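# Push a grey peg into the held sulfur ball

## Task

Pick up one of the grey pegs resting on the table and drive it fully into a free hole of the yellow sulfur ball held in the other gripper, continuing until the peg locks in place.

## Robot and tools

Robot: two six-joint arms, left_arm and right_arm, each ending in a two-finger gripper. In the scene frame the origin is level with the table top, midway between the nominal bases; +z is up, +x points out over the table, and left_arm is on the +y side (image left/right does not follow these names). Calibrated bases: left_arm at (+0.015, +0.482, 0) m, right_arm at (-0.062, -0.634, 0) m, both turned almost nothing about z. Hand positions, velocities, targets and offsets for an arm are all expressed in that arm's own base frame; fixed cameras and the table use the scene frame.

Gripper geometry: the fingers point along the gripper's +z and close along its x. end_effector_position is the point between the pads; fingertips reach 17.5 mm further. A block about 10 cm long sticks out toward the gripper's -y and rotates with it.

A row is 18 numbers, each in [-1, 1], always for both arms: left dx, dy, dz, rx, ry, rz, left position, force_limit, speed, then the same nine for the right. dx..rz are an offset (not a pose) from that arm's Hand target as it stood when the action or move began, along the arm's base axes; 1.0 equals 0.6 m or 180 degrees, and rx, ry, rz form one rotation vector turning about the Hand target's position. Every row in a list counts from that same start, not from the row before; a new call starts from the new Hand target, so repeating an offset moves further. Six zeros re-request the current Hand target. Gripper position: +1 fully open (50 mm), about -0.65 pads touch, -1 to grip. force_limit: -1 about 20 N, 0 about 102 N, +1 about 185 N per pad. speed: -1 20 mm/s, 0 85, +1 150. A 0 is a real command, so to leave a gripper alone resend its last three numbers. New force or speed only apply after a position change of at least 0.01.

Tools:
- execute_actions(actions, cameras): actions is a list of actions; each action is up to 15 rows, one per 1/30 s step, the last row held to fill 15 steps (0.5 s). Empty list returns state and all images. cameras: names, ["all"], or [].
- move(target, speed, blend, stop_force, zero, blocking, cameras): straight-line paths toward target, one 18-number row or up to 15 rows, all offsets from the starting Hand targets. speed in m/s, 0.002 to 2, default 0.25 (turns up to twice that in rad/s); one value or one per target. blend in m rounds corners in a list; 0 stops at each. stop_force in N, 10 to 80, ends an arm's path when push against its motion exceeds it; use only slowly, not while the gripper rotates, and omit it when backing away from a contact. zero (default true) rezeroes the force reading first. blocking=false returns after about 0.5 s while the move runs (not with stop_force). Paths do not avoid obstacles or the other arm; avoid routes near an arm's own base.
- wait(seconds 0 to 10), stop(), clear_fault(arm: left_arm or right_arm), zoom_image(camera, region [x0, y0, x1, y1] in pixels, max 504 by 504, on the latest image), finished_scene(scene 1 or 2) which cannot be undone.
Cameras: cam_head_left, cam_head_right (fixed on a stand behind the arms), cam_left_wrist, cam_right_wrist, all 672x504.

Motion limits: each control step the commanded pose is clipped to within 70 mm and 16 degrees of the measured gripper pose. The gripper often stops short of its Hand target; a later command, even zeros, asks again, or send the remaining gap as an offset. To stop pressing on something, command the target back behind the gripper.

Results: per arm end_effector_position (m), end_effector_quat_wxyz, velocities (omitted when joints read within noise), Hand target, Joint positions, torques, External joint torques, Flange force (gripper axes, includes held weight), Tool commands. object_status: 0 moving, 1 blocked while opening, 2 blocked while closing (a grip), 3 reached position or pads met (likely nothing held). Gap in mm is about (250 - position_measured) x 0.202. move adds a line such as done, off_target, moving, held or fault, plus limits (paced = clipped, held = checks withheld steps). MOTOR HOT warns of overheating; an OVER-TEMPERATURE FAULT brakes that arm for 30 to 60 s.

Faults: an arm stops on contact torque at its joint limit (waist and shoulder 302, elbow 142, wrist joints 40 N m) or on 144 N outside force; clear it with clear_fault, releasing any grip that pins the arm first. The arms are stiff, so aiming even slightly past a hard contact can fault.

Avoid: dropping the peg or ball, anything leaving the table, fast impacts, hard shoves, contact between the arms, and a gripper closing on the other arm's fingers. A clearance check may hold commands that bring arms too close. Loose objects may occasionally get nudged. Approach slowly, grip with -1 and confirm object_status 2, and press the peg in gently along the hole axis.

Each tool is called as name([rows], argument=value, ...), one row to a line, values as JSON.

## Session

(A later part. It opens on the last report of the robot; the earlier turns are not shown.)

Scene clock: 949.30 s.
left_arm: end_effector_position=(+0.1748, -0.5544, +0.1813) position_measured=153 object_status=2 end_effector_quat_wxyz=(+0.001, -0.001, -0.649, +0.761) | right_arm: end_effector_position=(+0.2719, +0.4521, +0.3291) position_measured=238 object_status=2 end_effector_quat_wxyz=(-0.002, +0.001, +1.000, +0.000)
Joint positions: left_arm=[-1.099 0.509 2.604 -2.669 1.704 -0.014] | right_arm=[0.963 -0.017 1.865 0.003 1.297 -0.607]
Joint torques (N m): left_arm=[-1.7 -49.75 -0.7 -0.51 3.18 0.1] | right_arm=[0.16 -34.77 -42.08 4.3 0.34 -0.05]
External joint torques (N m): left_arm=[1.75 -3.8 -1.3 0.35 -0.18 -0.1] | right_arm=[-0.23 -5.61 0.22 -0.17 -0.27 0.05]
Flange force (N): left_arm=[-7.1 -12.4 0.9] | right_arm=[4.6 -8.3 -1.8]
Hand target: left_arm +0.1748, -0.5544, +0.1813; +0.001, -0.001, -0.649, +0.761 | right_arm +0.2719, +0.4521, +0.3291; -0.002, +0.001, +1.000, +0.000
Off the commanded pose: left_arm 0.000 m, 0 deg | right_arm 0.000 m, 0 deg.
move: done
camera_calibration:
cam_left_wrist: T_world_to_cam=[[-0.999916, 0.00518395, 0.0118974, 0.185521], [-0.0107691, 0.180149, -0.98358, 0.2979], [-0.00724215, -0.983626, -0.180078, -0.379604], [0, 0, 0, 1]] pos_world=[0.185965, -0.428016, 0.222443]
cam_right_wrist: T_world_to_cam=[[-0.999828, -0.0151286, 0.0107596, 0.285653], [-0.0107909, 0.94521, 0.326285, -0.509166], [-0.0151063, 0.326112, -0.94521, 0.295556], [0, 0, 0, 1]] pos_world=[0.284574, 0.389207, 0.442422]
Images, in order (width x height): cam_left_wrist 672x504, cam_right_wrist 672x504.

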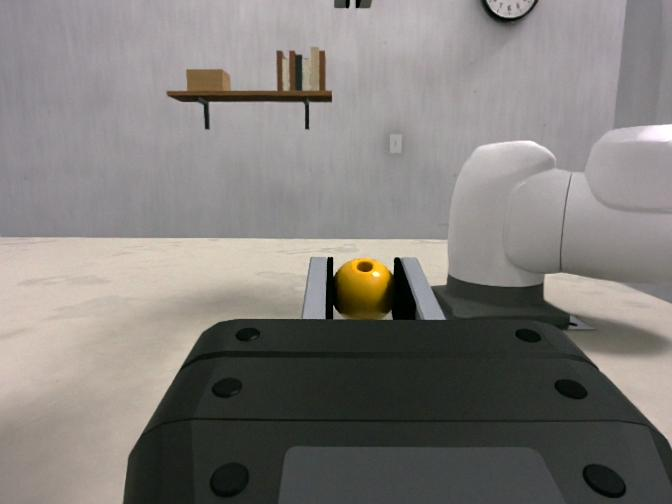

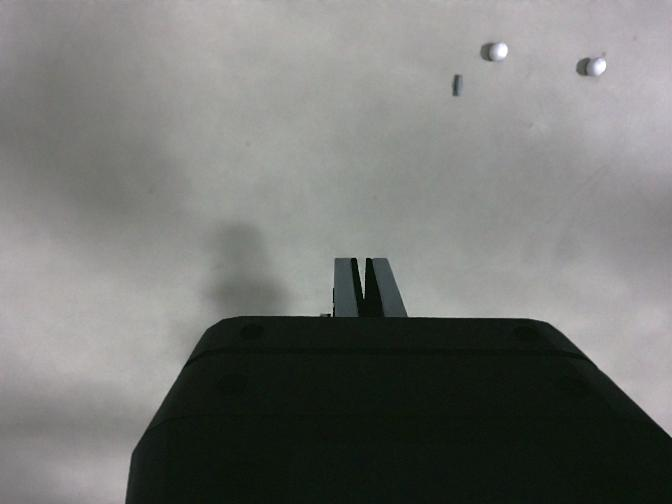

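move([
  [0,0,0,0,0,0,-1,1,-1,-0.0015,0.045,-0.12,-0.076,0,-0.0095,-1,0,-1],
  [0,0,0,0,0,0,-1,1,-1,-0.0015,0.068,-0.1968,-0.076,0,-0.0095,-1,0,-1],
], speed=0.15, cameras=["cam_left_wrist","cam_right_wrist"])

zoom_image(camera="cam_left_wrist", region=[320, 200, 420, 300])

zoom_image(camera="cam_right_wrist", region=[310, 220, 430, 320])

Scene clock: 953.93 s.
left_arm: end_effector_position=(+0.1748, -0.5544, +0.1813) position_measured=153 object_status=2 end_effector_quat_wxyz=(+0.001, -0.001, -0.649, +0.761) | right_arm: end_effector_position=(+0.2710, +0.4928, +0.2111) position_measured=238 object_status=2 end_effector_quat_wxyz=(-0.002, +0.016, +0.993, -0.119)
Joint positions: left_arm=[-1.099 0.509 2.604 -2.669 1.704 -0.014] | right_arm=[1.063 0.214 1.851 -0.114 1.292 -0.432]
Joint torques (N m): left_arm=[-1.67 -50.13 -0.68 -0.48 3.13 0.07] | right_arm=[0.55 -53.92 -37.62 3.74 0.89 -0.26]
External joint torques (N m): left_arm=[1.56 -3.11 -1.22 0.35 -0.15 -0.07] | right_arm=[-0.69 -5.54 0.31 -0.28 -0.18 0.26]
Flange force (N): left_arm=[-6.5 -10.1 0.7] | right_arm=[2.9 -9.1 -1.6]
Hand target: left_arm +0.1748, -0.5544, +0.1813; +0.001, -0.001, -0.649, +0.761 | right_arm +0.2710, +0.4929, +0.2110; -0.002, +0.016, +0.993, -0.119
Off the commanded pose: left_arm 0.000 m, 0 deg | right_arm 0.000 m, 0 deg.
move: done
camera_calibration:
cam_left_wrist: T_world_to_cam=[[-0.999915, 0.00516556, 0.0119957, 0.185491], [-0.0108691, 0.180149, -0.983579, 0.297918], [-0.00724176, -0.983626, -0.180077, -0.379604], [0, 0, 0, 1]] pos_world=[0.185965, -0.428016, 0.222442]
cam_right_wrist: T_world_to_cam=[[-0.999793, 0.0174277, 0.0104887, 0.270701], [0.0183328, 0.995451, 0.0934982, -0.4927], [-0.00881155, 0.0936711, -0.995564, 0.294229], [0, 0, 0, 1]] pos_world=[0.28227, 0.45818, 0.336151]
Images, in order (width x height): cam_left_wrist 672x504, cam_right_wrist 672x504.

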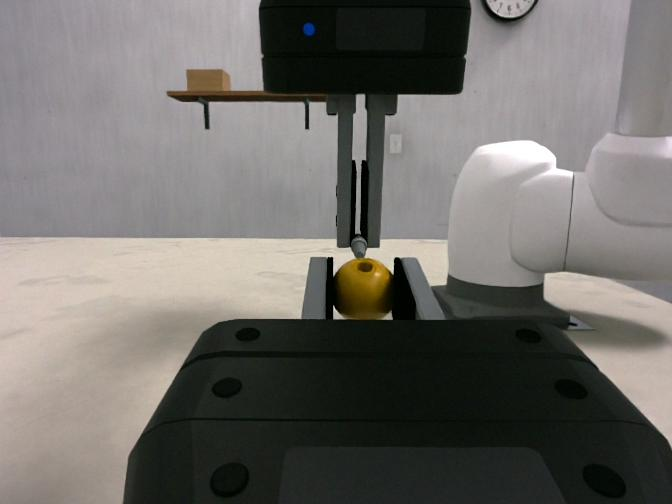

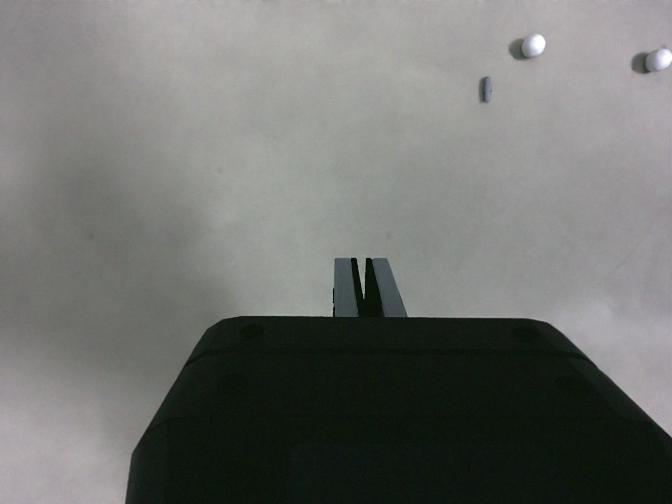

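Scaled by 5.040 from the camera's 672x504 image, which has a finer 960x720 frame.

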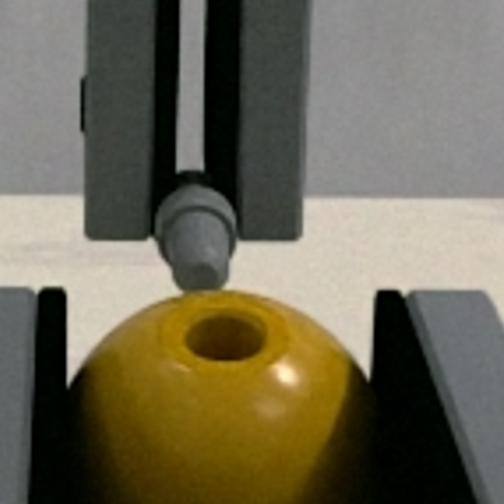

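Scaled by 4.200 from the camera's 672x504 image, which has a finer 960x720 frame.

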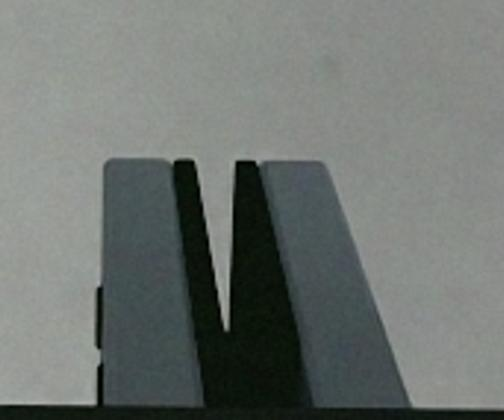

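move([
  [0,0,0,0,0,0,-1,1,-1,0.0006,0.0194,-0.0047,0,0,0,-1,0,-1],
  [0,0,0,0,0,0,-1,1,-1,0.0015,0.0486,-0.0119,0,0,0,-1,0,-1],
], speed=[0.03,0.012], stop_force=10, cameras=["cam_left_wrist"])

zoom_image(camera="cam_left_wrist", region=[320, 200, 420, 300])

Scene clock: 957.60 s.
left_arm: end_effector_position=(+0.1748, -0.5544, +0.1813) position_measured=153 object_status=2 end_effector_quat_wxyz=(+0.001, -0.001, -0.649, +0.761) | right_arm: end_effector_position=(+0.2718, +0.5203, +0.2042) position_measured=238 object_status=2 end_effector_quat_wxyz=(-0.002, +0.016, +0.993, -0.120)
Joint positions: left_arm=[-1.099 0.509 2.604 -2.669 1.704 -0.014] | right_arm=[1.083 0.256 1.81 -0.109 1.293 -0.414]
Joint torques (N m): left_arm=[-5.24 -52.61 -10.47 -0.48 3.75 0.1] | right_arm=[5.69 -55.75 -45.05 6.08 -4.76 -0.08]
External joint torques (N m): left_arm=[5.1 -0.68 8.45 0.32 -0.76 -0.1] | right_arm=[-5.52 -8.54 7.65 -2.59 5.49 0.08]
Flange force (N): left_arm=[-7.4 -8.2 -18.5] | right_arm=[2.1 -27.8 -2.2]
Hand target: left_arm +0.1748, -0.5544, +0.1813; +0.001, -0.001, -0.649, +0.761 | right_arm +0.2718, +0.5202, +0.2042; -0.002, +0.016, +0.993, -0.120 (not the last commanded pose)
Off the commanded pose: left_arm 0.000 m, 0 deg | right_arm 0.002 m, 0 deg.
move: contact (right_arm); path passed 1 of 2 targets
camera_calibration:
cam_left_wrist: T_world_to_cam=[[-0.999915, 0.00516556, 0.0119957, 0.185491], [-0.0108691, 0.180149, -0.983579, 0.297918], [-0.00724176, -0.983626, -0.180077, -0.379604], [0, 0, 0, 1]] pos_world=[0.185965, -0.428016, 0.222442]
Images, in order (width x height): cam_left_wrist 672x504.

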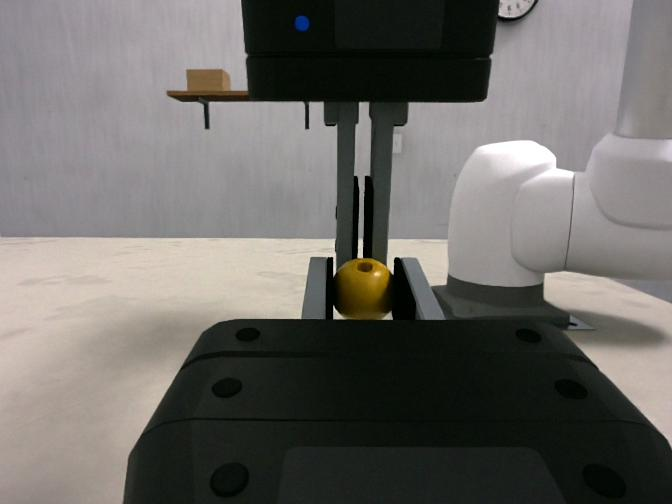

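Scaled by 5.040 from the camera's 672x504 image, which has a finer 960x720 frame.

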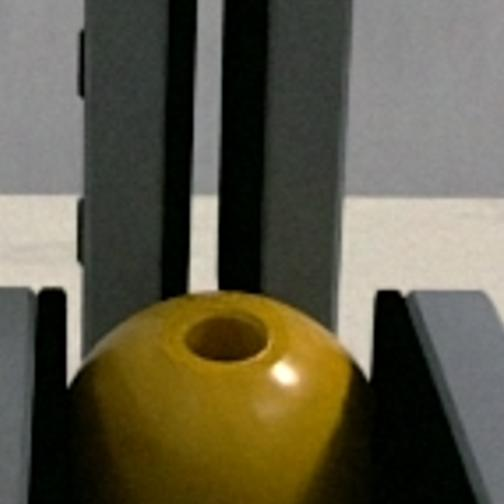

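move([
  [0,0,0,0,0,0,-1,1,-1,0.0001,0.0024,-0.0006,0,0,0,-1,0,-1],
], speed=0.006)

move([
  [0,0,0,0,0,0,-1,1,-1,0.0,0.0014,-0.0003,0,0,0,-1,0,-1],
], speed=0.006)

Scene clock: 958.73 s.
left_arm: end_effector_position=(+0.1748, -0.5544, +0.1812) position_measured=153 object_status=2 end_effector_quat_wxyz=(+0.001, -0.001, -0.649, +0.761) | right_arm: end_effector_position=(+0.2719, +0.5216, +0.2039) position_measured=238 object_status=2 end_effector_quat_wxyz=(-0.002, +0.016, +0.993, -0.120)
Joint positions: left_arm=[-1.099 0.509 2.604 -2.669 1.704 -0.014] | right_arm=[1.083 0.258 1.808 -0.109 1.293 -0.413]
Joint torques (N m): left_arm=[-10.26 -52.97 -20.24 0 3.5 0.05] | right_arm=[10.26 -53.34 -55.27 8.21 -11.17 -0.15]
External joint torques (N m): left_arm=[10.41 -0.57 18.26 -0.17 -0.5 -0.05] | right_arm=[-10.38 -10.6 17.97 -4.73 11.89 0.15]
Flange force (N): left_arm=[-10.9 -11.6 -40.2] | right_arm=[3.4 -49.4 0.4]
Hand target: left_arm +0.1748, -0.5544, +0.1813; +0.001, -0.001, -0.649, +0.761 | right_arm +0.2719, +0.5217, +0.2039; -0.002, +0.016, +0.993, -0.120
Off the commanded pose: left_arm 0.000 m, 0 deg | right_arm 0.000 m, 0 deg.
move: done

Scene clock: 959.43 s.
left_arm: end_effector_position=(+0.1748, -0.5544, +0.1813) position_measured=153 object_status=2 end_effector_quat_wxyz=(+0.001, -0.001, -0.649, +0.761) | right_arm: end_effector_position=(+0.2719, +0.5225, +0.2037) position_measured=238 object_status=2 end_effector_quat_wxyz=(-0.002, +0.016, +0.993, -0.120)
Joint positions: left_arm=[-1.099 0.509 2.604 -2.669 1.704 -0.014] | right_arm=[1.084 0.26 1.807 -0.109 1.293 -0.412]
Joint torques (N m): left_arm=[-13.06 -54.94 -27.88 -0.07 3.88 0.09] | right_arm=[14.59 -50.77 -61.21 10.15 -15.8 -0.16]
External joint torques (N m): left_arm=[13.02 1.44 25.95 -0.08 -0.88 -0.08] | right_arm=[-14.68 -13.25 23.9 -6.67 16.51 0.16]
Flange force (N): left_arm=[-11.3 -9.4 -55.6] | right_arm=[2.6 -65.0 -0.2]
Hand target: left_arm +0.1748, -0.5544, +0.1813; +0.001, -0.001, -0.649, +0.761 | right_arm +0.2719, +0.5225, +0.2037; -0.002, +0.016, +0.993, -0.120
Off the commanded pose: left_arm 0.000 m, 0 deg | right_arm 0.000 m, 0 deg.
move: done

move([
  [0,0,0,0,0,0,-1,1,-1,0.0,-0.0032,0.0008,0,0,0,-1,0,-1],
  [0,0,0,0,0,0,-1,1,-1,0.0,-0.0032,0.0008,0,0,0,-0.3,0,-0.8],
  [0,0,0,0,0,0,-1,1,-1,0.0,0.005,0.08,0,0,0,-0.3,0,-0.8],
  [0,0,0,0,0,0,-1,1,-1,0.0,-0.1,0.15,0,0,0,-0.3,0,-0.8],
], speed=[0.008,0.05,0.08,0.15])

move([
  [0,0,0,0,0,0,-1,1,-1,0.0,-0.06,0.1,0.0,0,-0.45,-1,-1,-0.8],
], speed=0.6)

move([
  [0,0,0,0,0,0,-1,1,-1,0.0,-0.06,0.0,0.0,0,-0.5405,-1,-1,-0.8],
], speed=0.6, cameras=["cam_right_wrist"])

Scene clock: 962.90 s.
left_arm: end_effector_position=(+0.1748, -0.5544, +0.1813) position_measured=153 object_status=2 end_effector_quat_wxyz=(+0.001, -0.001, -0.649, +0.761) | right_arm: end_effector_position=(+0.2719, +0.4626, +0.2936) position_measured=198 object_status=3 end_effector_quat_wxyz=(-0.002, +0.016, +0.993, -0.120)
Joint positions: left_arm=[-1.099 0.509 2.604 -2.669 1.704 -0.014] | right_arm=[1.037 0.117 1.806 -0.116 1.431 -0.472]
Joint torques (N m): left_arm=[-1.76 -50.06 -0.57 -0.47 3.2 0.05] | right_arm=[-0.43 -48.1 -40.18 3.91 0.94 -0.02]
External joint torques (N m): left_arm=[1.81 -3.41 -1.46 0.31 -0.21 -0.05] | right_arm=[0.56 -4.33 0.1 -0.21 -0.24 0.02]
Flange force (N): left_arm=[-7.4 -11.2 0.9] | right_arm=[3.7 -6.2 -0.4]
Hand target: left_arm +0.1748, -0.5544, +0.1813; +0.001, -0.001, -0.649, +0.761 | right_arm +0.2719, +0.4625, +0.2937; -0.002, +0.016, +0.993, -0.120
Off the commanded pose: left_arm 0.000 m, 0 deg | right_arm 0.000 m, 0 deg.
move: done

Scene clock: 964.73 s.
left_arm: end_effector_position=(+0.1748, -0.5544, +0.1813) position_measured=153 object_status=2 end_effector_quat_wxyz=(+0.001, -0.001, -0.649, +0.761) | right_arm: end_effector_position=(+0.2719, +0.4265, +0.3537) position_measured=251 object_status=3 end_effector_quat_wxyz=(-0.079, +0.657, +0.744, -0.090)
Joint positions: left_arm=[-1.099 0.509 2.604 -2.669 1.704 -0.014] | right_arm=[0.845 0.015 1.803 0.157 1.507 0.696]
Joint torques (N m): left_arm=[-1.73 -50.09 -0.61 -0.48 3.16 0.14] | right_arm=[0.06 -37.89 -41.7 4.84 0.87 -0.04]
External joint torques (N m): left_arm=[1.69 -3.42 -1.1 0.36 -0.17 -0.14] | right_arm=[-0.15 -5.2 0.01 -0.2 -0.26 0.04]
Flange force (N): left_arm=[-6.8 -11.3 0.5] | right_arm=[-6.1 -6.0 -0.2]
Hand target: left_arm +0.1748, -0.5544, +0.1813; +0.001, -0.001, -0.649, +0.761 | right_arm +0.2719, +0.4265, +0.3537; -0.079, +0.657, +0.744, -0.090
Off the commanded pose: left_arm 0.000 m, 0 deg | right_arm 0.000 m, 0 deg.
move: done

Scene clock: 966.87 s.
left_arm: end_effector_position=(+0.1748, -0.5544, +0.1813) position_measured=153 object_status=2 end_effector_quat_wxyz=(+0.001, -0.001, -0.649, +0.761) | right_arm: end_effector_position=(+0.2718, +0.3905, +0.3536) position_measured=251 object_status=3 end_effector_quat_wxyz=(-0.120, +0.993, -0.001, +0.000)
Joint positions: left_arm=[-1.099 0.509 2.604 -2.669 1.704 -0.014] | right_arm=[0.787 -0.204 1.998 0.182 1.182 2.305]
Joint torques (N m): left_arm=[-1.58 -50.42 -0.83 -0.49 3.12 0.1] | right_arm=[0.74 -16.49 -44.03 4.92 -0.28 0.06]
External joint torques (N m): left_arm=[1.62 -3.09 -1.19 0.33 -0.12 -0.1] | right_arm=[-0.65 -5.57 0.67 -0.19 -0.26 -0.06]
Flange force (N): left_arm=[-6.6 -10.1 0.5] | right_arm=[-5.6 8.6 -2.8]
Hand target: left_arm +0.1748, -0.5544, +0.1813; +0.001, -0.001, -0.649, +0.761 | right_arm +0.2719, +0.3905, +0.3537; -0.120, +0.993, -0.001, +0.000
Off the commanded pose: left_arm 0.000 m, 0 deg | right_arm 0.000 m, 0 deg.
move: done
camera_calibration:
cam_right_wrist: T_world_to_cam=[[0.999868, 0.0124098, 0.0104946, -0.269777], [0.0113786, -0.995584, 0.0931817, 0.375327], [0.0116046, -0.09305, -0.995594, 0.513055], [0, 0, 0, 1]] pos_world=[0.259517, 0.424757, 0.478652]
Images, in order (width x height): cam_right_wrist 672x504.

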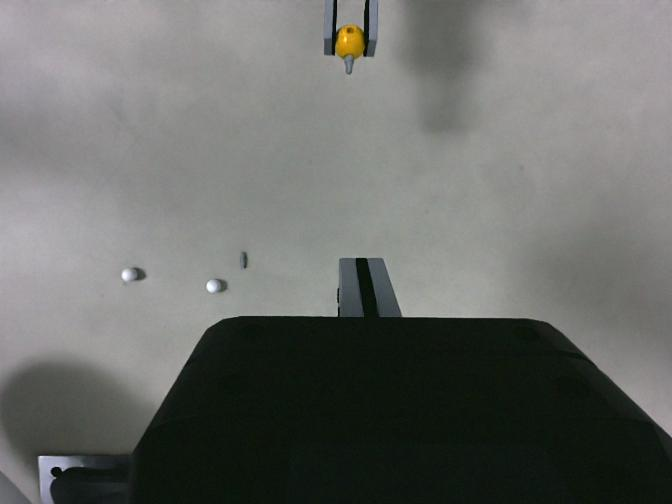

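move([
  [0,0,0,0,0,0,-1,1,-1,0.0,0.03,-0.1,0.347,0,-0.0095,-1,-1,-0.8],
  [0,0,0,0,0,0,-1,1,-1,-0.0032,0.13,-0.2583,0.347,0,-0.0095,-1,-1,-0.8],
], speed=0.25, cameras=["cam_right_wrist","cam_left_wrist"])

zoom_image(camera="cam_right_wrist", region=[310, 200, 410, 300])

Scene clock: 970.97 s.
left_arm: end_effector_position=(+0.1748, -0.5544, +0.1813) position_measured=153 object_status=2 end_effector_quat_wxyz=(+0.001, -0.001, -0.649, +0.761) | right_arm: end_effector_position=(+0.2699, +0.4685, +0.1987) position_measured=251 object_status=3 end_effector_quat_wxyz=(-0.617, +0.787, -0.015, +0.001)
Joint positions: left_arm=[-1.099 0.509 2.604 -2.669 1.704 -0.014] | right_arm=[0.508 0.116 2.563 1.948 1.124 0.459]
Joint torques (N m): left_arm=[-1.49 -49.97 -0.74 -0.5 3.18 0.09] | right_arm=[1.31 -30.38 -25.36 0.61 3 -0.11]
External joint torques (N m): left_arm=[1.45 -3.58 -1.19 0.36 -0.18 -0.08] | right_arm=[-1.43 -6.44 0.76 -0.16 -0.32 0.12]
Flange force (N): left_arm=[-6.2 -11.7 1.0] | right_arm=[-5.8 -14.6 -13.6]
Hand target: left_arm +0.1748, -0.5544, +0.1813; +0.001, -0.001, -0.649, +0.761 | right_arm +0.2699, +0.4685, +0.1987; -0.617, +0.787, -0.015, +0.001
Off the commanded pose: left_arm 0.000 m, 0 deg | right_arm 0.000 m, 0 deg.
move: done
camera_calibration:
cam_left_wrist: T_world_to_cam=[[-0.999916, 0.00518395, 0.0118974, 0.185521], [-0.0107691, 0.180149, -0.98358, 0.2979], [-0.00724215, -0.983626, -0.180078, -0.379604], [0, 0, 0, 1]] pos_world=[0.185965, -0.428016, 0.222443]
cam_right_wrist: T_world_to_cam=[[0.999609, -0.0279326, 0.00118098, -0.246342], [-0.0141779, -0.542877, -0.839693, 0.447605], [0.0240959, 0.839348, -0.543061, -0.164005], [0, 0, 0, 1]] pos_world=[0.256544, 0.373771, 0.287077]
Images, in order (width x height): cam_left_wrist 672x504, cam_right_wrist 672x504.

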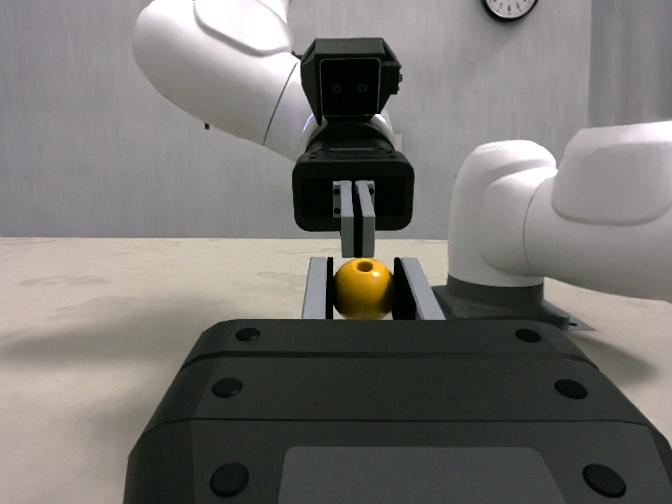

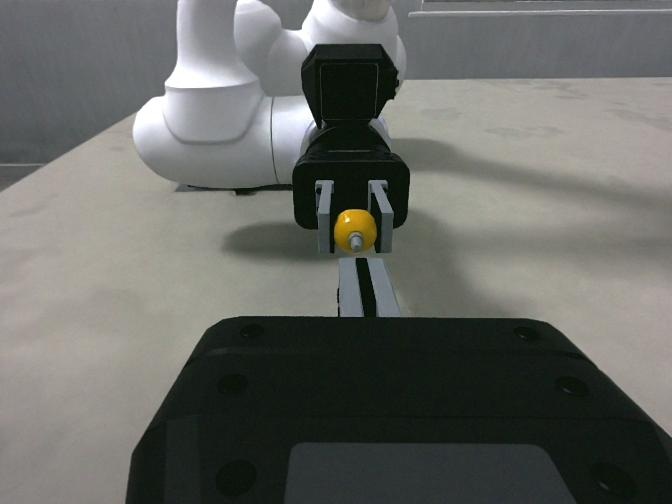

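Scaled by 5.040 from the camera's 672x504 image, which has a finer 960x720 frame.

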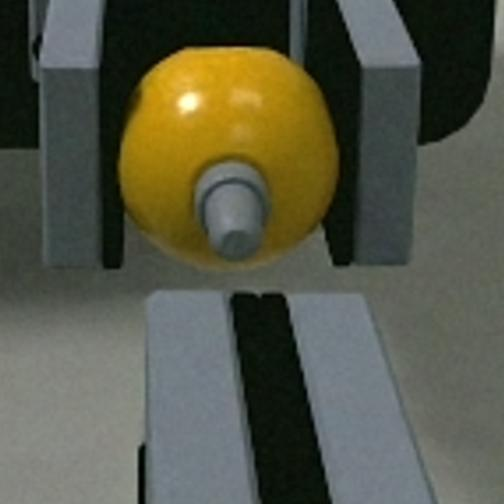

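move([
  [0,0,0,0,0,0,-1,1,-1,0.0015,0.048,-0.0117,0,0,0,-1,-1,-0.8],
  [0,0,0,0,0,0,-1,1,-1,0.0021,0.068,-0.0166,0,0,0,-1,-1,-0.8],
], speed=[0.05,0.01], stop_force=12, cameras=["cam_right_wrist","cam_left_wrist"])

zoom_image(camera="cam_right_wrist", region=[310, 200, 410, 300])

Scene clock: 973.40 s.
left_arm: end_effector_position=(+0.1748, -0.5544, +0.1813) position_measured=153 object_status=2 end_effector_quat_wxyz=(+0.001, -0.001, -0.649, +0.761) | right_arm: end_effector_position=(+0.2710, +0.5037, +0.1900) position_measured=251 object_status=3 end_effector_quat_wxyz=(-0.617, +0.787, -0.015, +0.001)
Joint positions: left_arm=[-1.099 0.509 2.604 -2.669 1.704 -0.014] | right_arm=[0.596 0.167 2.529 2.043 1.096 0.424]
Joint torques (N m): left_arm=[-8.58 -52.98 -18.74 -0.53 3.58 0.16] | right_arm=[10.56 -31.6 -33.63 0.56 3.51 -0.14]
External joint torques (N m): left_arm=[8.69 -0.33 16.88 0.37 -0.59 -0.16] | right_arm=[-10.52 -9.73 9.69 -0.38 -0.79 0.14]
Flange force (N): left_arm=[-9.1 -10.3 -36.5] | right_arm=[-3.6 -10.4 -47.7]
Hand target: left_arm +0.1748, -0.5544, +0.1813; +0.001, -0.001, -0.649, +0.761 | right_arm +0.2710, +0.5037, +0.1901; -0.617, +0.787, -0.015, +0.001 (not the last commanded pose)
Off the commanded pose: left_arm 0.000 m, 0 deg | right_arm 0.006 m, 0 deg.
move: contact (right_arm); path passed 1 of 2 targets
camera_calibration:
cam_left_wrist: T_world_to_cam=[[-0.999915, 0.00516556, 0.0119957, 0.185491], [-0.0108691, 0.180149, -0.983579, 0.297918], [-0.00724176, -0.983626, -0.180077, -0.379604], [0, 0, 0, 1]] pos_world=[0.185965, -0.428016, 0.222442]
cam_right_wrist: T_world_to_cam=[[0.999608, -0.0279876, 0.00110135, -0.246404], [-0.0142779, -0.542991, -0.839617, 0.459476], [0.0240969, 0.839272, -0.543177, -0.198238], [0, 0, 0, 1]] pos_world=[0.257644, 0.408971, 0.278377]
Images, in order (width x height): cam_left_wrist 672x504, cam_right_wrist 672x504.

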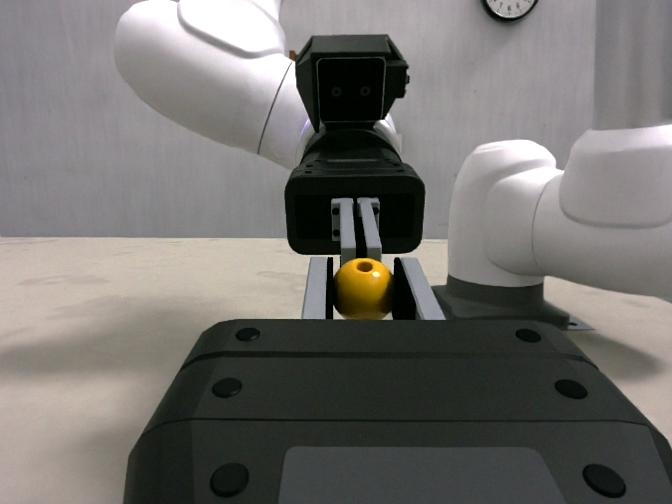

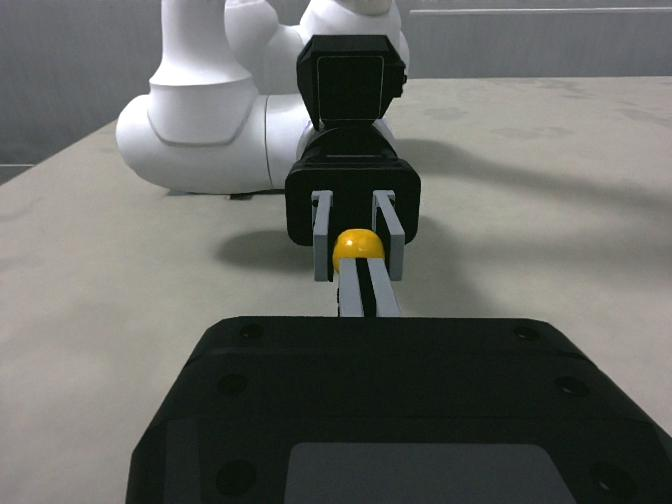

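Scaled by 5.040 from the camera's 672x504 image, which has a finer 960x720 frame.

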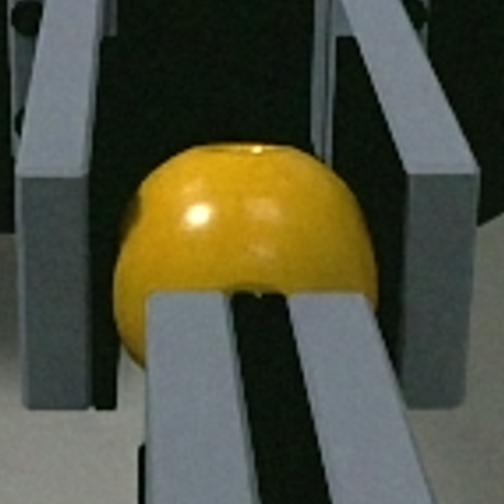

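move([
  [0,0,0,0,0,0,-1,1,-1,0.0,0.0008,-0.0002,0,0,0,-1,-1,-0.8],
], speed=0.004)

move([
  [0,0,0,0,0,0,-1,1,-1,0.0,0.0008,-0.0002,0,0,0,-1,-1,-0.8],
], speed=0.004)

Scene clock: 974.57 s.
left_arm: end_effector_position=(+0.1748, -0.5544, +0.1813) position_measured=153 object_status=2 end_effector_quat_wxyz=(+0.001, -0.001, -0.649, +0.761) | right_arm: end_effector_position=(+0.2710, +0.5042, +0.1899) position_measured=251 object_status=3 end_effector_quat_wxyz=(-0.617, +0.787, -0.015, +0.001)
Joint positions: left_arm=[-1.099 0.509 2.604 -2.669 1.704 -0.014] | right_arm=[0.598 0.168 2.529 2.044 1.095 0.424]
Joint torques (N m): left_arm=[-11.67 -55.31 -31.48 -1.03 3.83 0.04] | right_arm=[17.53 -29.03 -39.22 0.34 4.05 -0.15]
External joint torques (N m): left_arm=[11.73 1.8 29.57 0.89 -0.83 -0.04] | right_arm=[-17.46 -12.7 15.28 -0.16 -1.32 0.15]
Flange force (N): left_arm=[-6.7 -9.1 -60.8] | right_arm=[-2.5 -9.5 -72.3]
Hand target: left_arm +0.1748, -0.5544, +0.1813; +0.001, -0.001, -0.649, +0.761 | right_arm +0.2710, +0.5042, +0.1899; -0.617, +0.787, -0.015, +0.001
Off the commanded pose: left_arm 0.000 m, 0 deg | right_arm 0.000 m, 0 deg.
move: done

Scene clock: 975.27 s.
left_arm: end_effector_position=(+0.1748, -0.5544, +0.1813) position_measured=153 object_status=2 end_effector_quat_wxyz=(+0.001, -0.001, -0.649, +0.761) | right_arm: end_effector_position=(+0.2710, +0.5047, +0.1898) position_measured=251 object_status=3 end_effector_quat_wxyz=(-0.617, +0.787, -0.015, +0.001)
Joint positions: left_arm=[-1.098 0.509 2.604 -2.669 1.704 -0.014] | right_arm=[0.599 0.168 2.528 2.046 1.095 0.423]
Joint torques (N m): left_arm=[-15.62 -56.7 -42.42 -1.39 3.92 0.14] | right_arm=[24.19 -26.17 -44.67 0.32 4.66 -0.14]
External joint torques (N m): left_arm=[15.56 3.22 40.49 1.25 -0.93 -0.13] | right_arm=[-24.19 -15.35 20.75 -0.14 -1.93 0.14]
Flange force (N): left_arm=[-7.7 -9.6 -83.2] | right_arm=[-1.0 -8.3 -96.2]
Hand target: left_arm +0.1748, -0.5544, +0.1813; +0.001, -0.001, -0.649, +0.761 | right_arm +0.2710, +0.5047, +0.1898; -0.617, +0.787, -0.015, +0.001
Off the commanded pose: left_arm 0.000 m, 0 deg | right_arm 0.000 m, 0 deg.
move: done

move([
  [0,0,0,0,0,0,-1,1,-1,0.0,0.0008,-0.0002,0,0,0,-1,-1,-0.8],
], speed=0.004)

move([
  [0,0,0,0,0,0,-1,1,-1,0.001,0.0001,0,0,0,0,-1,-1,-0.8],
  [0,0,0,0,0,0,-1,1,-1,-0.001,0.0001,0,0,0,0,-1,-1,-0.8],
  [0,0,0,0,0,0,-1,1,-1,0.0,0.0001,0.0012,0,0,0,-1,-1,-0.8],
  [0,0,0,0,0,0,-1,1,-1,0.0,0.0001,-0.0012,0,0,0,-1,-1,-0.8],
  [0,0,0,0,0,0,-1,1,-1,0.0,0.0002,0,0,0,0,-1,-1,-0.8],
], speed=0.006, blend=0.0001, cameras=["cam_right_wrist"])

zoom_image(camera="cam_right_wrist", region=[310, 200, 410, 300])

Scene clock: 976.50 s.
left_arm: end_effector_position=(+0.1748, -0.5544, +0.1813) position_measured=153 object_status=2 end_effector_quat_wxyz=(+0.001, -0.001, -0.649, +0.761) | right_arm: end_effector_position=(+0.2710, +0.5051, +0.1897) position_measured=251 object_status=3 end_effector_quat_wxyz=(-0.617, +0.787, -0.015, +0.001)
Joint positions: left_arm=[-1.098 0.509 2.604 -2.669 1.704 -0.014] | right_arm=[0.6 0.169 2.528 2.047 1.095 0.423]
Joint torques (N m): left_arm=[-19.76 -58.75 -56 -1.68 4.14 0.1] | right_arm=[31.84 -23.5 -51.38 0.18 5.26 -0.13]
External joint torques (N m): left_arm=[19.75 5.4 54 1.52 -1.14 -0.1] | right_arm=[-31.79 -18.11 27.49 -0.01 -2.53 0.13]
Flange force (N): left_arm=[-7.0 -8.8 -110.0] | right_arm=[0.1 -5.8 -123.3]
Hand target: left_arm +0.1748, -0.5544, +0.1813; +0.001, -0.001, -0.649, +0.761 | right_arm +0.2710, +0.5052, +0.1897; -0.617, +0.787, -0.015, +0.001
Off the commanded pose: left_arm 0.000 m, 0 deg | right_arm 0.000 m, 0 deg.
move: done

Scene clock: 977.53 s.
left_arm: end_effector_position=(+0.1748, -0.5544, +0.1813) position_measured=153 object_status=2 end_effector_quat_wxyz=(+0.001, -0.001, -0.649, +0.761) | right_arm: end_effector_position=(+0.2710, +0.5052, +0.1896) position_measured=251 object_status=3 end_effector_quat_wxyz=(-0.617, +0.787, -0.015, +0.001)
Joint positions: left_arm=[-1.098 0.509 2.604 -2.669 1.704 -0.014] | right_arm=[0.6 0.169 2.528 2.047 1.094 0.423]
Joint torques (N m): left_arm=[-20.75 -58.5 -55.43 -1.06 4.03 0.08] | right_arm=[31 -24.1 -52.41 0.79 4.78 -0.31]
External joint torques (N m): left_arm=[20.73 5.21 53.36 0.89 -1.04 -0.08] | right_arm=[-30.98 -17.47 28.45 -0.61 -2.05 0.31]
Flange force (N): left_arm=[-8.6 -9.1 -109.6] | right_arm=[-0.3 -4.3 -123.5]
Hand target: left_arm +0.1748, -0.5544, +0.1813; +0.001, -0.001, -0.649, +0.761 | right_arm +0.2710, +0.5053, +0.1897; -0.617, +0.787, -0.015, +0.001
Off the commanded pose: left_arm 0.000 m, 0 deg | right_arm 0.000 m, 0 deg.
move: done
camera_calibration:
cam_right_wrist: T_world_to_cam=[[0.999605, -0.0280967, 0.000933895, -0.24627], [-0.0144777, -0.542986, -0.839617, 0.460005], [0.0240976, 0.839272, -0.543178, -0.199714], [0, 0, 0, 1]] pos_world=[0.257645, 0.410471, 0.277977]
Images, in order (width x height): cam_right_wrist 672x504.

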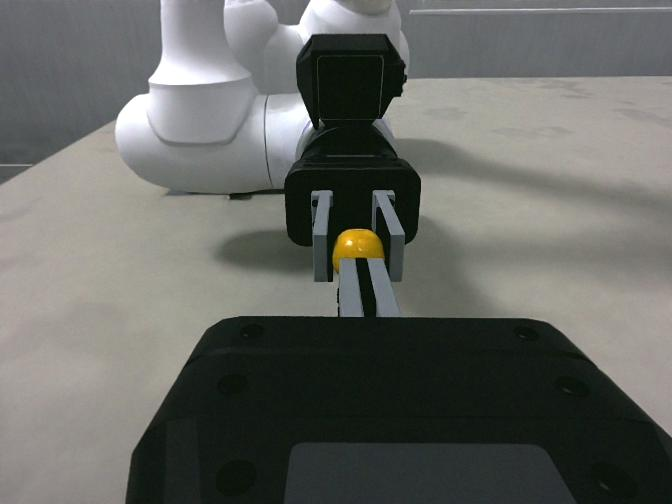

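Scaled by 5.040 from the camera's 672x504 image, which has a finer 960x720 frame.

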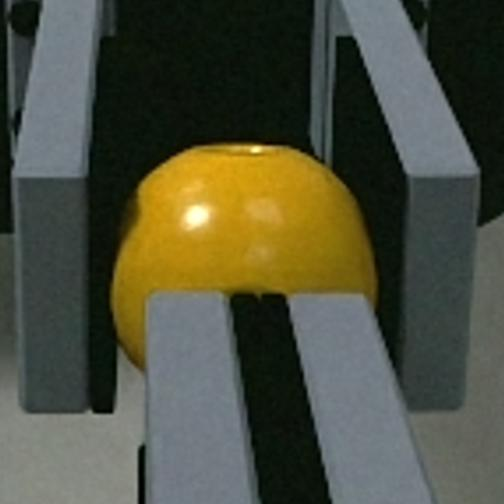

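move([
  [0,0,0,0,0,0,-1,1,-1,0.0,0.0004,-0.0001,0,0,0,-1,-1,-0.8],
], speed=0.003)

wait(seconds=1.5)

move([
  [0,0,0,0,0,0,-1,1,-1,-0.0001,-0.006,0.0015,0,0,0,-1,-1,-0.8],
  [0,0,0,0,0,0,-1,1,-1,-0.002,-0.06,0.015,0,0,0,-1,-1,-0.8],
], speed=0.03, cameras=["cam_right_wrist"])

zoom_image(camera="cam_right_wrist", region=[320, 190, 400, 270])

Scene clock: 978.77 s.
left_arm: end_effector_position=(+0.1748, -0.5544, +0.1813) position_measured=153 object_status=2 end_effector_quat_wxyz=(+0.001, -0.001, -0.649, +0.761) | right_arm: end_effector_position=(+0.2710, +0.5055, +0.1896) position_measured=251 object_status=3 end_effector_quat_wxyz=(-0.617, +0.787, -0.015, +0.001)
Joint positions: left_arm=[-1.099 0.509 2.604 -2.669 1.704 -0.014] | right_arm=[0.601 0.169 2.528 2.048 1.094 0.423]
Joint torques (N m): left_arm=[-24.31 -60.55 -66.96 -1.51 4.14 0.1] | right_arm=[37.88 -20.8 -57.79 0.58 5.66 -0.17]
External joint torques (N m): left_arm=[24.26 7.18 65.1 1.37 -1.15 -0.1] | right_arm=[-37.91 -21.04 33.86 -0.39 -2.92 0.17]
Flange force (N): left_arm=[-8.3 -8.0 -133.2] | right_arm=[0.1 -5.0 -148.2]
Hand target: left_arm +0.1748, -0.5544, +0.1813; +0.001, -0.001, -0.649, +0.761 | right_arm +0.2710, +0.5055, +0.1896; -0.617, +0.787, -0.015, +0.001
Off the commanded pose: left_arm 0.000 m, 0 deg | right_arm 0.000 m, 0 deg.
move: done

Scene clock: 980.27 s.
left_arm: end_effector_position=(+0.1748, -0.5544, +0.1813) position_measured=153 object_status=2 end_effector_quat_wxyz=(+0.001, -0.001, -0.649, +0.761) | right_arm: end_effector_position=(+0.2710, +0.5055, +0.1896) position_measured=251 object_status=3 end_effector_quat_wxyz=(-0.617, +0.787, -0.015, +0.001)
Joint positions: left_arm=[-1.099 0.509 2.604 -2.669 1.704 -0.014] | right_arm=[0.601 0.169 2.528 2.048 1.094 0.423]
Joint torques (N m): left_arm=[-24.17 -60.74 -67.57 -1.5 4.17 0.12] | right_arm=[38.22 -20.86 -58.34 0.67 5.68 -0.22]
External joint torques (N m): left_arm=[24.24 7.24 65.46 1.32 -1.18 -0.11] | right_arm=[-38.2 -21.01 34.48 -0.49 -2.95 0.22]
Flange force (N): left_arm=[-7.8 -8.0 -133.7] | right_arm=[0.1 -4.6 -149.7]
Hand target: left_arm +0.1748, -0.5544, +0.1813; +0.001, -0.001, -0.649, +0.761 | right_arm +0.2710, +0.5055, +0.1896; -0.617, +0.787, -0.015, +0.001
Tool commands: left_gripper/position=-1.0 left_gripper/force_limit=+1.0 left_gripper/speed=-1.0 right_gripper/position=-1.0 right_gripper/force_limit=-1.0 right_gripper/speed=-0.8
Off the commanded pose: left_arm 0.000 m, 0 deg | right_arm 0.000 m, 0 deg.
wait: 1.50 s; at rest by 0.17 s

Scene clock: 982.27 s.
left_arm: end_effector_position=(+0.1748, -0.5544, +0.1813) position_measured=153 object_status=2 end_effector_quat_wxyz=(+0.001, -0.001, -0.649, +0.761) | right_arm: end_effector_position=(+0.2698, +0.4696, +0.1986) position_measured=251 object_status=3 end_effector_quat_wxyz=(-0.617, +0.787, -0.015, +0.001)
Joint positions: left_arm=[-1.099 0.509 2.604 -2.669 1.704 -0.014] | right_arm=[0.511 0.117 2.562 1.951 1.123 0.459]
Joint torques (N m): left_arm=[-1.61 -49.75 -0.5 -0.5 3.12 0.08] | right_arm=[1.36 -31.91 -25.24 0.86 3.14 -0.15]
External joint torques (N m): left_arm=[1.7 -3.82 -1.42 0.35 -0.12 -0.08] | right_arm=[-1.34 -4.9 0.72 -0.44 -0.46 0.15]
Flange force (N): left_arm=[-7.1 -12.3 1.0] | right_arm=[-3.7 -11.6 -11.9]
Hand target: left_arm +0.1748, -0.5544, +0.1813; +0.001, -0.001, -0.649, +0.761 | right_arm +0.2698, +0.4695, +0.1986; -0.617, +0.787, -0.015, +0.001
Off the commanded pose: left_arm 0.000 m, 0 deg | right_arm 0.000 m, 0 deg.
move: done
camera_calibration:
cam_right_wrist: T_world_to_cam=[[0.99961, -0.0279035, 0.00104265, -0.246186], [-0.0142782, -0.542876, -0.839692, 0.448088], [0.0239963, 0.839349, -0.543062, -0.16487], [0, 0, 0, 1]] pos_world=[0.256444, 0.374771, 0.286978]
Images, in order (width x height): cam_right_wrist 672x504.

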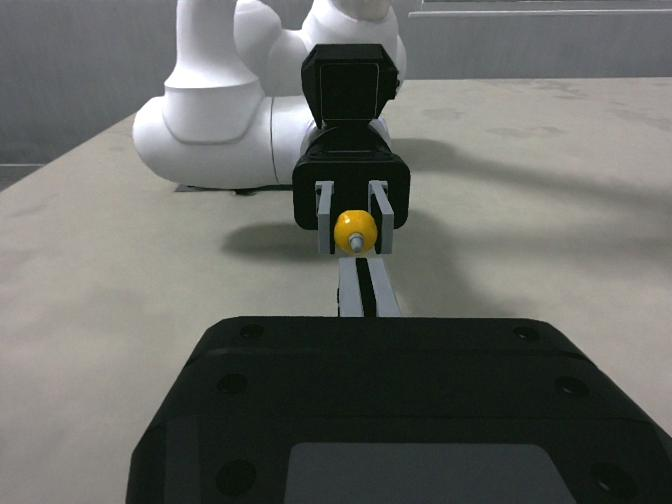

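Scaled by 6.300 from the camera's 672x504 image, which has a finer 960x720 frame.

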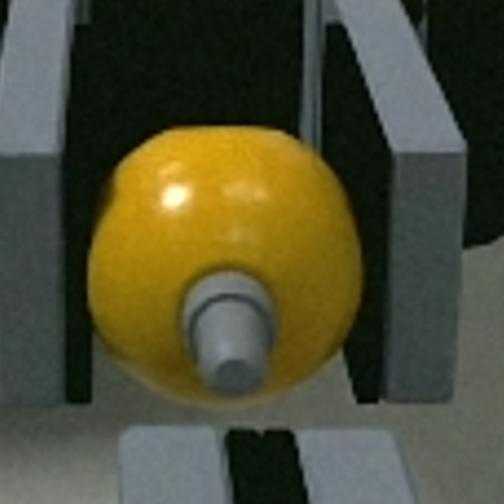

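move([
  [0,0,0,0,0,0,-1,1,-1,0,0,0,0,0,0,-0.25,0,-0.8],
  [0,0,0,0,0,0,-1,1,-1,0.0018,0.058,-0.0142,0,0,0,-0.25,0,-0.8],
  [0,0,0,0,0,0,-1,1,-1,0.0021,0.068,-0.0166,0,0,0,-0.25,0,-0.8],
  [0,0,0,0,0,0,-1,1,-1,0.0021,0.068,-0.0166,0,0,0,-1,0.2,-1],
], speed=[0.05,0.05,0.02,0.02], cameras=["cam_right_wrist"])

zoom_image(camera="cam_right_wrist", region=[320, 220, 400, 300])

move([
  [0,0,0,0,0,0,-1,1,-1,0,-0.0008,0.0002,0,0,0,-1,0.2,-1],
], speed=0.004)

move([
  [0,0,0,0,0,0,-1,1,-1,0,-0.0008,0.0002,0,0,0,-1,0.2,-1],
], speed=0.004)

Scene clock: 986.47 s.
left_arm: end_effector_position=(+0.1748, -0.5544, +0.1813) position_measured=153 object_status=2 end_effector_quat_wxyz=(+0.001, -0.001, -0.649, +0.761) | right_arm: end_effector_position=(+0.2711, +0.5103, +0.1887) position_measured=238 object_status=2 end_effector_quat_wxyz=(-0.617, +0.787, -0.015, +0.001)
Joint positions: left_arm=[-1.099 0.509 2.604 -2.669 1.704 -0.014] | right_arm=[0.612 0.176 2.522 2.06 1.09 0.419]
Joint torques (N m): left_arm=[1.65 -49.47 -0.35 -1.98 2.91 0.09] | right_arm=[2.03 -38.04 -21.95 -0.81 3.91 -0.18]
External joint torques (N m): left_arm=[-1.66 -3.84 -1.62 1.83 0.08 -0.08] | right_arm=[-1.96 -4.29 -1.91 0.95 -1.18 0.18]
Flange force (N): left_arm=[-1.7 -11.1 3.5] | right_arm=[-0.4 -11.7 -5.4]
Hand target: left_arm +0.1748, -0.5544, +0.1813; +0.001, -0.001, -0.649, +0.761 | right_arm +0.2710, +0.5103, +0.1887; -0.617, +0.787, -0.015, +0.001
Off the commanded pose: left_arm 0.000 m, 0 deg | right_arm 0.000 m, 0 deg.
move: done
camera_calibration:
cam_right_wrist: T_world_to_cam=[[0.999605, -0.0280709, 0.00115183, -0.246296], [-0.0142774, -0.542873, -0.839693, 0.461942], [0.0241962, 0.839345, -0.54306, -0.204574], [0, 0, 0, 1]] pos_world=[0.257745, 0.415571, 0.277077]
Images, in order (width x height): cam_right_wrist 672x504.

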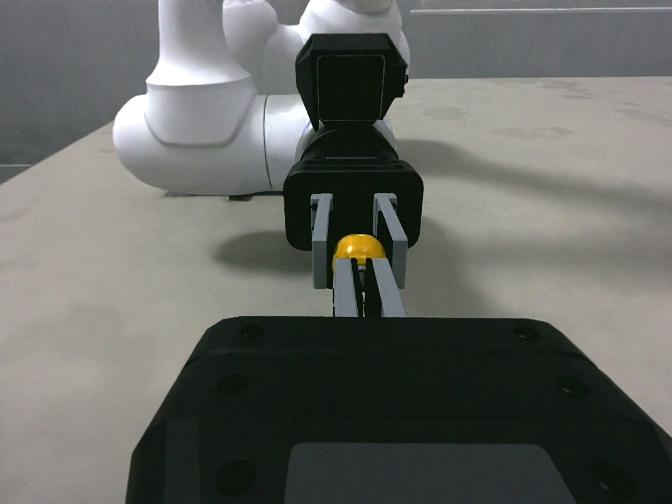

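Scaled by 6.300 from the camera's 672x504 image, which has a finer 960x720 frame.

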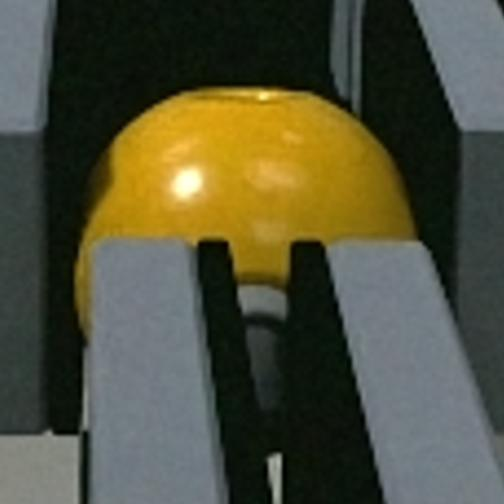

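Scene clock: 987.17 s.
left_arm: end_effector_position=(+0.1748, -0.5544, +0.1813) position_measured=153 object_status=2 end_effector_quat_wxyz=(+0.001, -0.001, -0.649, +0.761) | right_arm: end_effector_position=(+0.2710, +0.5099, +0.1888) position_measured=238 object_status=2 end_effector_quat_wxyz=(-0.617, +0.787, -0.015, +0.001)
Joint positions: left_arm=[-1.099 0.509 2.604 -2.669 1.704 -0.014] | right_arm=[0.611 0.175 2.523 2.058 1.091 0.419]
Joint torques (N m): left_arm=[2.88 -49.06 2.11 -2.09 2.85 0.12] | right_arm=[1.6 -38.34 -20.51 -1 3.8 -0.14]
External joint torques (N m): left_arm=[-2.86 -4.35 -3.93 1.96 0.14 -0.12] | right_arm=[-1.46 -3.97 -3.36 1.14 -1.07 0.14]
Flange force (N): left_arm=[-1.0 -11.5 8.6] | right_arm=[0.5 -12.0 -2.0]
Hand target: left_arm +0.1748, -0.5544, +0.1813; +0.001, -0.001, -0.649, +0.761 | right_arm +0.2710, +0.5098, +0.1888; -0.617, +0.787, -0.015, +0.001
Off the commanded pose: left_arm 0.000 m, 0 deg | right_arm 0.000 m, 0 deg.
move: done

Scene clock: 987.87 s.
left_arm: end_effector_position=(+0.1748, -0.5544, +0.1813) position_measured=153 object_status=2 end_effector_quat_wxyz=(+0.001, -0.001, -0.649, +0.761) | right_arm: end_effector_position=(+0.2710, +0.5094, +0.1889) position_measured=238 object_status=2 end_effector_quat_wxyz=(-0.617, +0.787, -0.015, +0.001)
Joint positions: left_arm=[-1.099 0.509 2.604 -2.669 1.704 -0.014] | right_arm=[0.61 0.174 2.523 2.057 1.091 0.42]
Joint torques (N m): left_arm=[1.94 -49.65 0.88 -1.95 2.77 0.11] | right_arm=[1.86 -38.14 -21.79 -0.71 3.91 -0.16]
External joint torques (N m): left_arm=[-1.96 -3.81 -2.84 1.79 0.23 -0.11] | right_arm=[-1.66 -4.04 -2.08 0.83 -1.17 0.16]
Flange force (N): left_arm=[-1.9 -10.2 5.5] | right_arm=[-0.3 -11.5 -4.5]
Hand target: left_arm +0.1748, -0.5544, +0.1813; +0.001, -0.001, -0.649, +0.761 | right_arm +0.2710, +0.5094, +0.1889; -0.617, +0.787, -0.015, +0.001
Off the commanded pose: left_arm 0.000 m, 0 deg | right_arm 0.000 m, 0 deg.
move: done

move([
  [0,0,0,0,0,0,-1,1,-1,0,0.0012,-0.0003,0,0,0,-1,0.2,-1],
  [0,0,0,0,0,0,-1,1,-1,0,0.0012,-0.0003,0,0,0,-0.25,0.2,-0.8],
  [0,0,0,0,0,0,-1,1,-1,-0.0008,-0.028,0.0069,0,0,0,-0.25,0.2,-0.8],
  [0,0,0,0,0,0,-1,1,-1,-0.0008,-0.028,0.0069,0,0,0,-1,-1,-0.8],
], speed=[0.01,0.03,0.05,0.05])

move([
  [0,0,0,0,0,0,-1,1,-1,0.0008,0.026,-0.0063,0,0,0,-1,-1,-0.8],
], speed=0.01, stop_force=15)

Scene clock: 992.77 s.
left_arm: end_effector_position=(+0.1748, -0.5544, +0.1813) position_measured=153 object_status=2 end_effector_quat_wxyz=(+0.001, -0.001, -0.649, +0.761) | right_arm: end_effector_position=(+0.2706, +0.4926, +0.1931) position_measured=251 object_status=3 end_effector_quat_wxyz=(-0.617, +0.787, -0.015, +0.001)
Joint positions: left_arm=[-1.099 0.509 2.604 -2.669 1.704 -0.014] | right_arm=[0.57 0.15 2.54 2.014 1.104 0.436]
Joint torques (N m): left_arm=[-1.87 -50.29 -0.55 -0.52 3.16 0.08] | right_arm=[-0.02 -35.04 -24.89 0.49 3.13 -0.08]
External joint torques (N m): left_arm=[1.86 -3.11 -1.32 0.38 -0.17 -0.08] | right_arm=[0.1 -4.93 0.65 -0.24 -0.41 0.08]
Flange force (N): left_arm=[-7.6 -10.3 0.4] | right_arm=[-5.7 -11.8 -7.6]
Hand target: left_arm +0.1748, -0.5544, +0.1813; +0.001, -0.001, -0.649, +0.761 | right_arm +0.2706, +0.4926, +0.1931; -0.617, +0.787, -0.015, +0.001
Off the commanded pose: left_arm 0.000 m, 0 deg | right_arm 0.000 m, 0 deg.
move: done

Scene clock: 994.53 s.
left_arm: end_effector_position=(+0.1748, -0.5544, +0.1813) position_measured=153 object_status=2 end_effector_quat_wxyz=(+0.001, -0.001, -0.649, +0.761) | right_arm: end_effector_position=(+0.2709, +0.5037, +0.1903) position_measured=251 object_status=3 end_effector_quat_wxyz=(-0.617, +0.787, -0.015, +0.001)
Joint positions: left_arm=[-1.098 0.509 2.604 -2.669 1.704 -0.014] | right_arm=[0.597 0.166 2.529 2.043 1.095 0.425]
Joint torques (N m): left_arm=[-6.98 -52.6 -16.39 -0.95 3.56 0.11] | right_arm=[8.6 -32.17 -31.75 0.24 3.63 -0.14]
External joint torques (N m): left_arm=[6.96 -0.91 14.46 0.8 -0.56 -0.11] | right_arm=[-8.84 -9.06 7.77 -0.01 -0.91 0.14]
Flange force (N): left_arm=[-7.8 -10.9 -30.9] | right_arm=[-4.1 -11.2 -40.0]
Hand target: left_arm +0.1748, -0.5544, +0.1813; +0.001, -0.001, -0.649, +0.761 | right_arm +0.2709, +0.5037, +0.1903; -0.617, +0.787, -0.015, +0.001 (not the last commanded pose)
Off the commanded pose: left_arm 0.000 m, 0 deg | right_arm 0.005 m, 0 deg.
move: contact (right_arm)

move([
  [0,0,0,0,0,0,-1,1,-1,0.0001,0.0024,-0.0006,0,0,0,-1,-1,-0.8],
], speed=0.006)

move([
  [0,0,0,0,0,0,-1,1,-1,-0.002,0.0,-0.002,0,0,0,-1,-1,-0.8],
  [0,0,0,0,0,0,-1,1,-1,0.002,0.0,-0.002,0,0,0,-1,-1,-0.8],
  [0,0,0,0,0,0,-1,1,-1,0.002,0.0,-0.0013,0,0,0,-1,-1,-0.8],
  [0,0,0,0,0,0,-1,1,-1,-0.002,0.0,-0.0013,0,0,0,-1,-1,-0.8],
  [0,0,0,0,0,0,-1,1,-1,-0.002,0.0,-0.0006,0,0,0,-1,-1,-0.8],
  [0,0,0,0,0,0,-1,1,-1,0.002,0.0,-0.0006,0,0,0,-1,-1,-0.8],
  [0,0,0,0,0,0,-1,1,-1,0.002,0.0,0.0,0,0,0,-1,-1,-0.8],
  [0,0,0,0,0,0,-1,1,-1,-0.002,0.0,0.0,0,0,0,-1,-1,-0.8],
  [0,0,0,0,0,0,-1,1,-1,-0.002,0.0,0.0007,0,0,0,-1,-1,-0.8],
  [0,0,0,0,0,0,-1,1,-1,0.002,0.0,0.0007,0,0,0,-1,-1,-0.8],
  [0,0,0,0,0,0,-1,1,-1,0.002,0.0,0.0014,0,0,0,-1,-1,-0.8],
  [0,0,0,0,0,0,-1,1,-1,-0.002,0.0,0.0014,0,0,0,-1,-1,-0.8],
  [0,0,0,0,0,0,-1,1,-1,-0.002,0.0,0.0021,0,0,0,-1,-1,-0.8],
  [0,0,0,0,0,0,-1,1,-1,0.002,0.0,0.0021,0,0,0,-1,-1,-0.8],
  [0,0,0,0,0,0,-1,1,-1,0.0,0.0,0.0,0,0,0,-1,-1,-0.8],
], speed=0.006, blend=0.0001)

Scene clock: 996.23 s.
left_arm: end_effector_position=(+0.1748, -0.5543, +0.1812) position_measured=153 object_status=2 end_effector_quat_wxyz=(+0.001, -0.001, -0.649, +0.761) | right_arm: end_effector_position=(+0.2710, +0.5051, +0.1899) position_measured=251 object_status=3 end_effector_quat_wxyz=(-0.617, +0.787, -0.015, +0.001)
Joint positions: left_arm=[-1.098 0.509 2.604 -2.669 1.704 -0.014] | right_arm=[0.6 0.168 2.528 2.047 1.094 0.424]
Joint torques (N m): left_arm=[-17.93 -57.52 -50.46 -1.41 3.97 0.11] | right_arm=[28.67 -24.56 -48.99 0.39 4.99 -0.12]
External joint torques (N m): left_arm=[18.01 3.93 48.61 1.27 -0.98 -0.11] | right_arm=[-28.48 -17.39 25.01 -0.23 -2.24 0.12]
Flange force (N): left_arm=[-6.6 -10.7 -98.9] | right_arm=[-1.1 -7.6 -113.0]
Hand target: left_arm +0.1748, -0.5544, +0.1813; +0.001, -0.001, -0.649, +0.761 | right_arm +0.2710, +0.5052, +0.1899; -0.617, +0.787, -0.015, +0.001
Off the commanded pose: left_arm 0.000 m, 0 deg | right_arm 0.000 m, 0 deg.
move: done

Scene clock: 1000.23 s.
left_arm: end_effector_position=(+0.1748, -0.5544, +0.1813) position_measured=153 object_status=2 end_effector_quat_wxyz=(+0.001, -0.001, -0.649, +0.761) | right_arm: end_effector_position=(+0.2711, +0.5052, +0.1900) position_measured=251 object_status=3 end_effector_quat_wxyz=(-0.617, +0.787, -0.015, +0.001)
Joint positions: left_arm=[-1.098 0.509 2.604 -2.669 1.704 -0.014] | right_arm=[0.6 0.168 2.528 2.047 1.094 0.424]
Joint torques (N m): left_arm=[-20.48 -58.89 -53.81 -1.17 4.17 0.09] | right_arm=[31.84 -22.66 -51.11 0.67 4.87 -0.3]
External joint torques (N m): left_arm=[20.5 5.24 51.76 1.02 -1.17 -0.09] | right_arm=[-31.93 -19.19 27.09 -0.46 -2.14 0.3]
Flange force (N): left_arm=[-10.0 -8.7 -106.9] | right_arm=[1.0 -8.7 -126.2]
Hand target: left_arm +0.1748, -0.5544, +0.1813; +0.001, -0.001, -0.649, +0.761 | right_arm +0.2710, +0.5052, +0.1899; -0.617, +0.787, -0.015, +0.001
Off the commanded pose: left_arm 0.000 m, 0 deg | right_arm 0.000 m, 0 deg.
move: done


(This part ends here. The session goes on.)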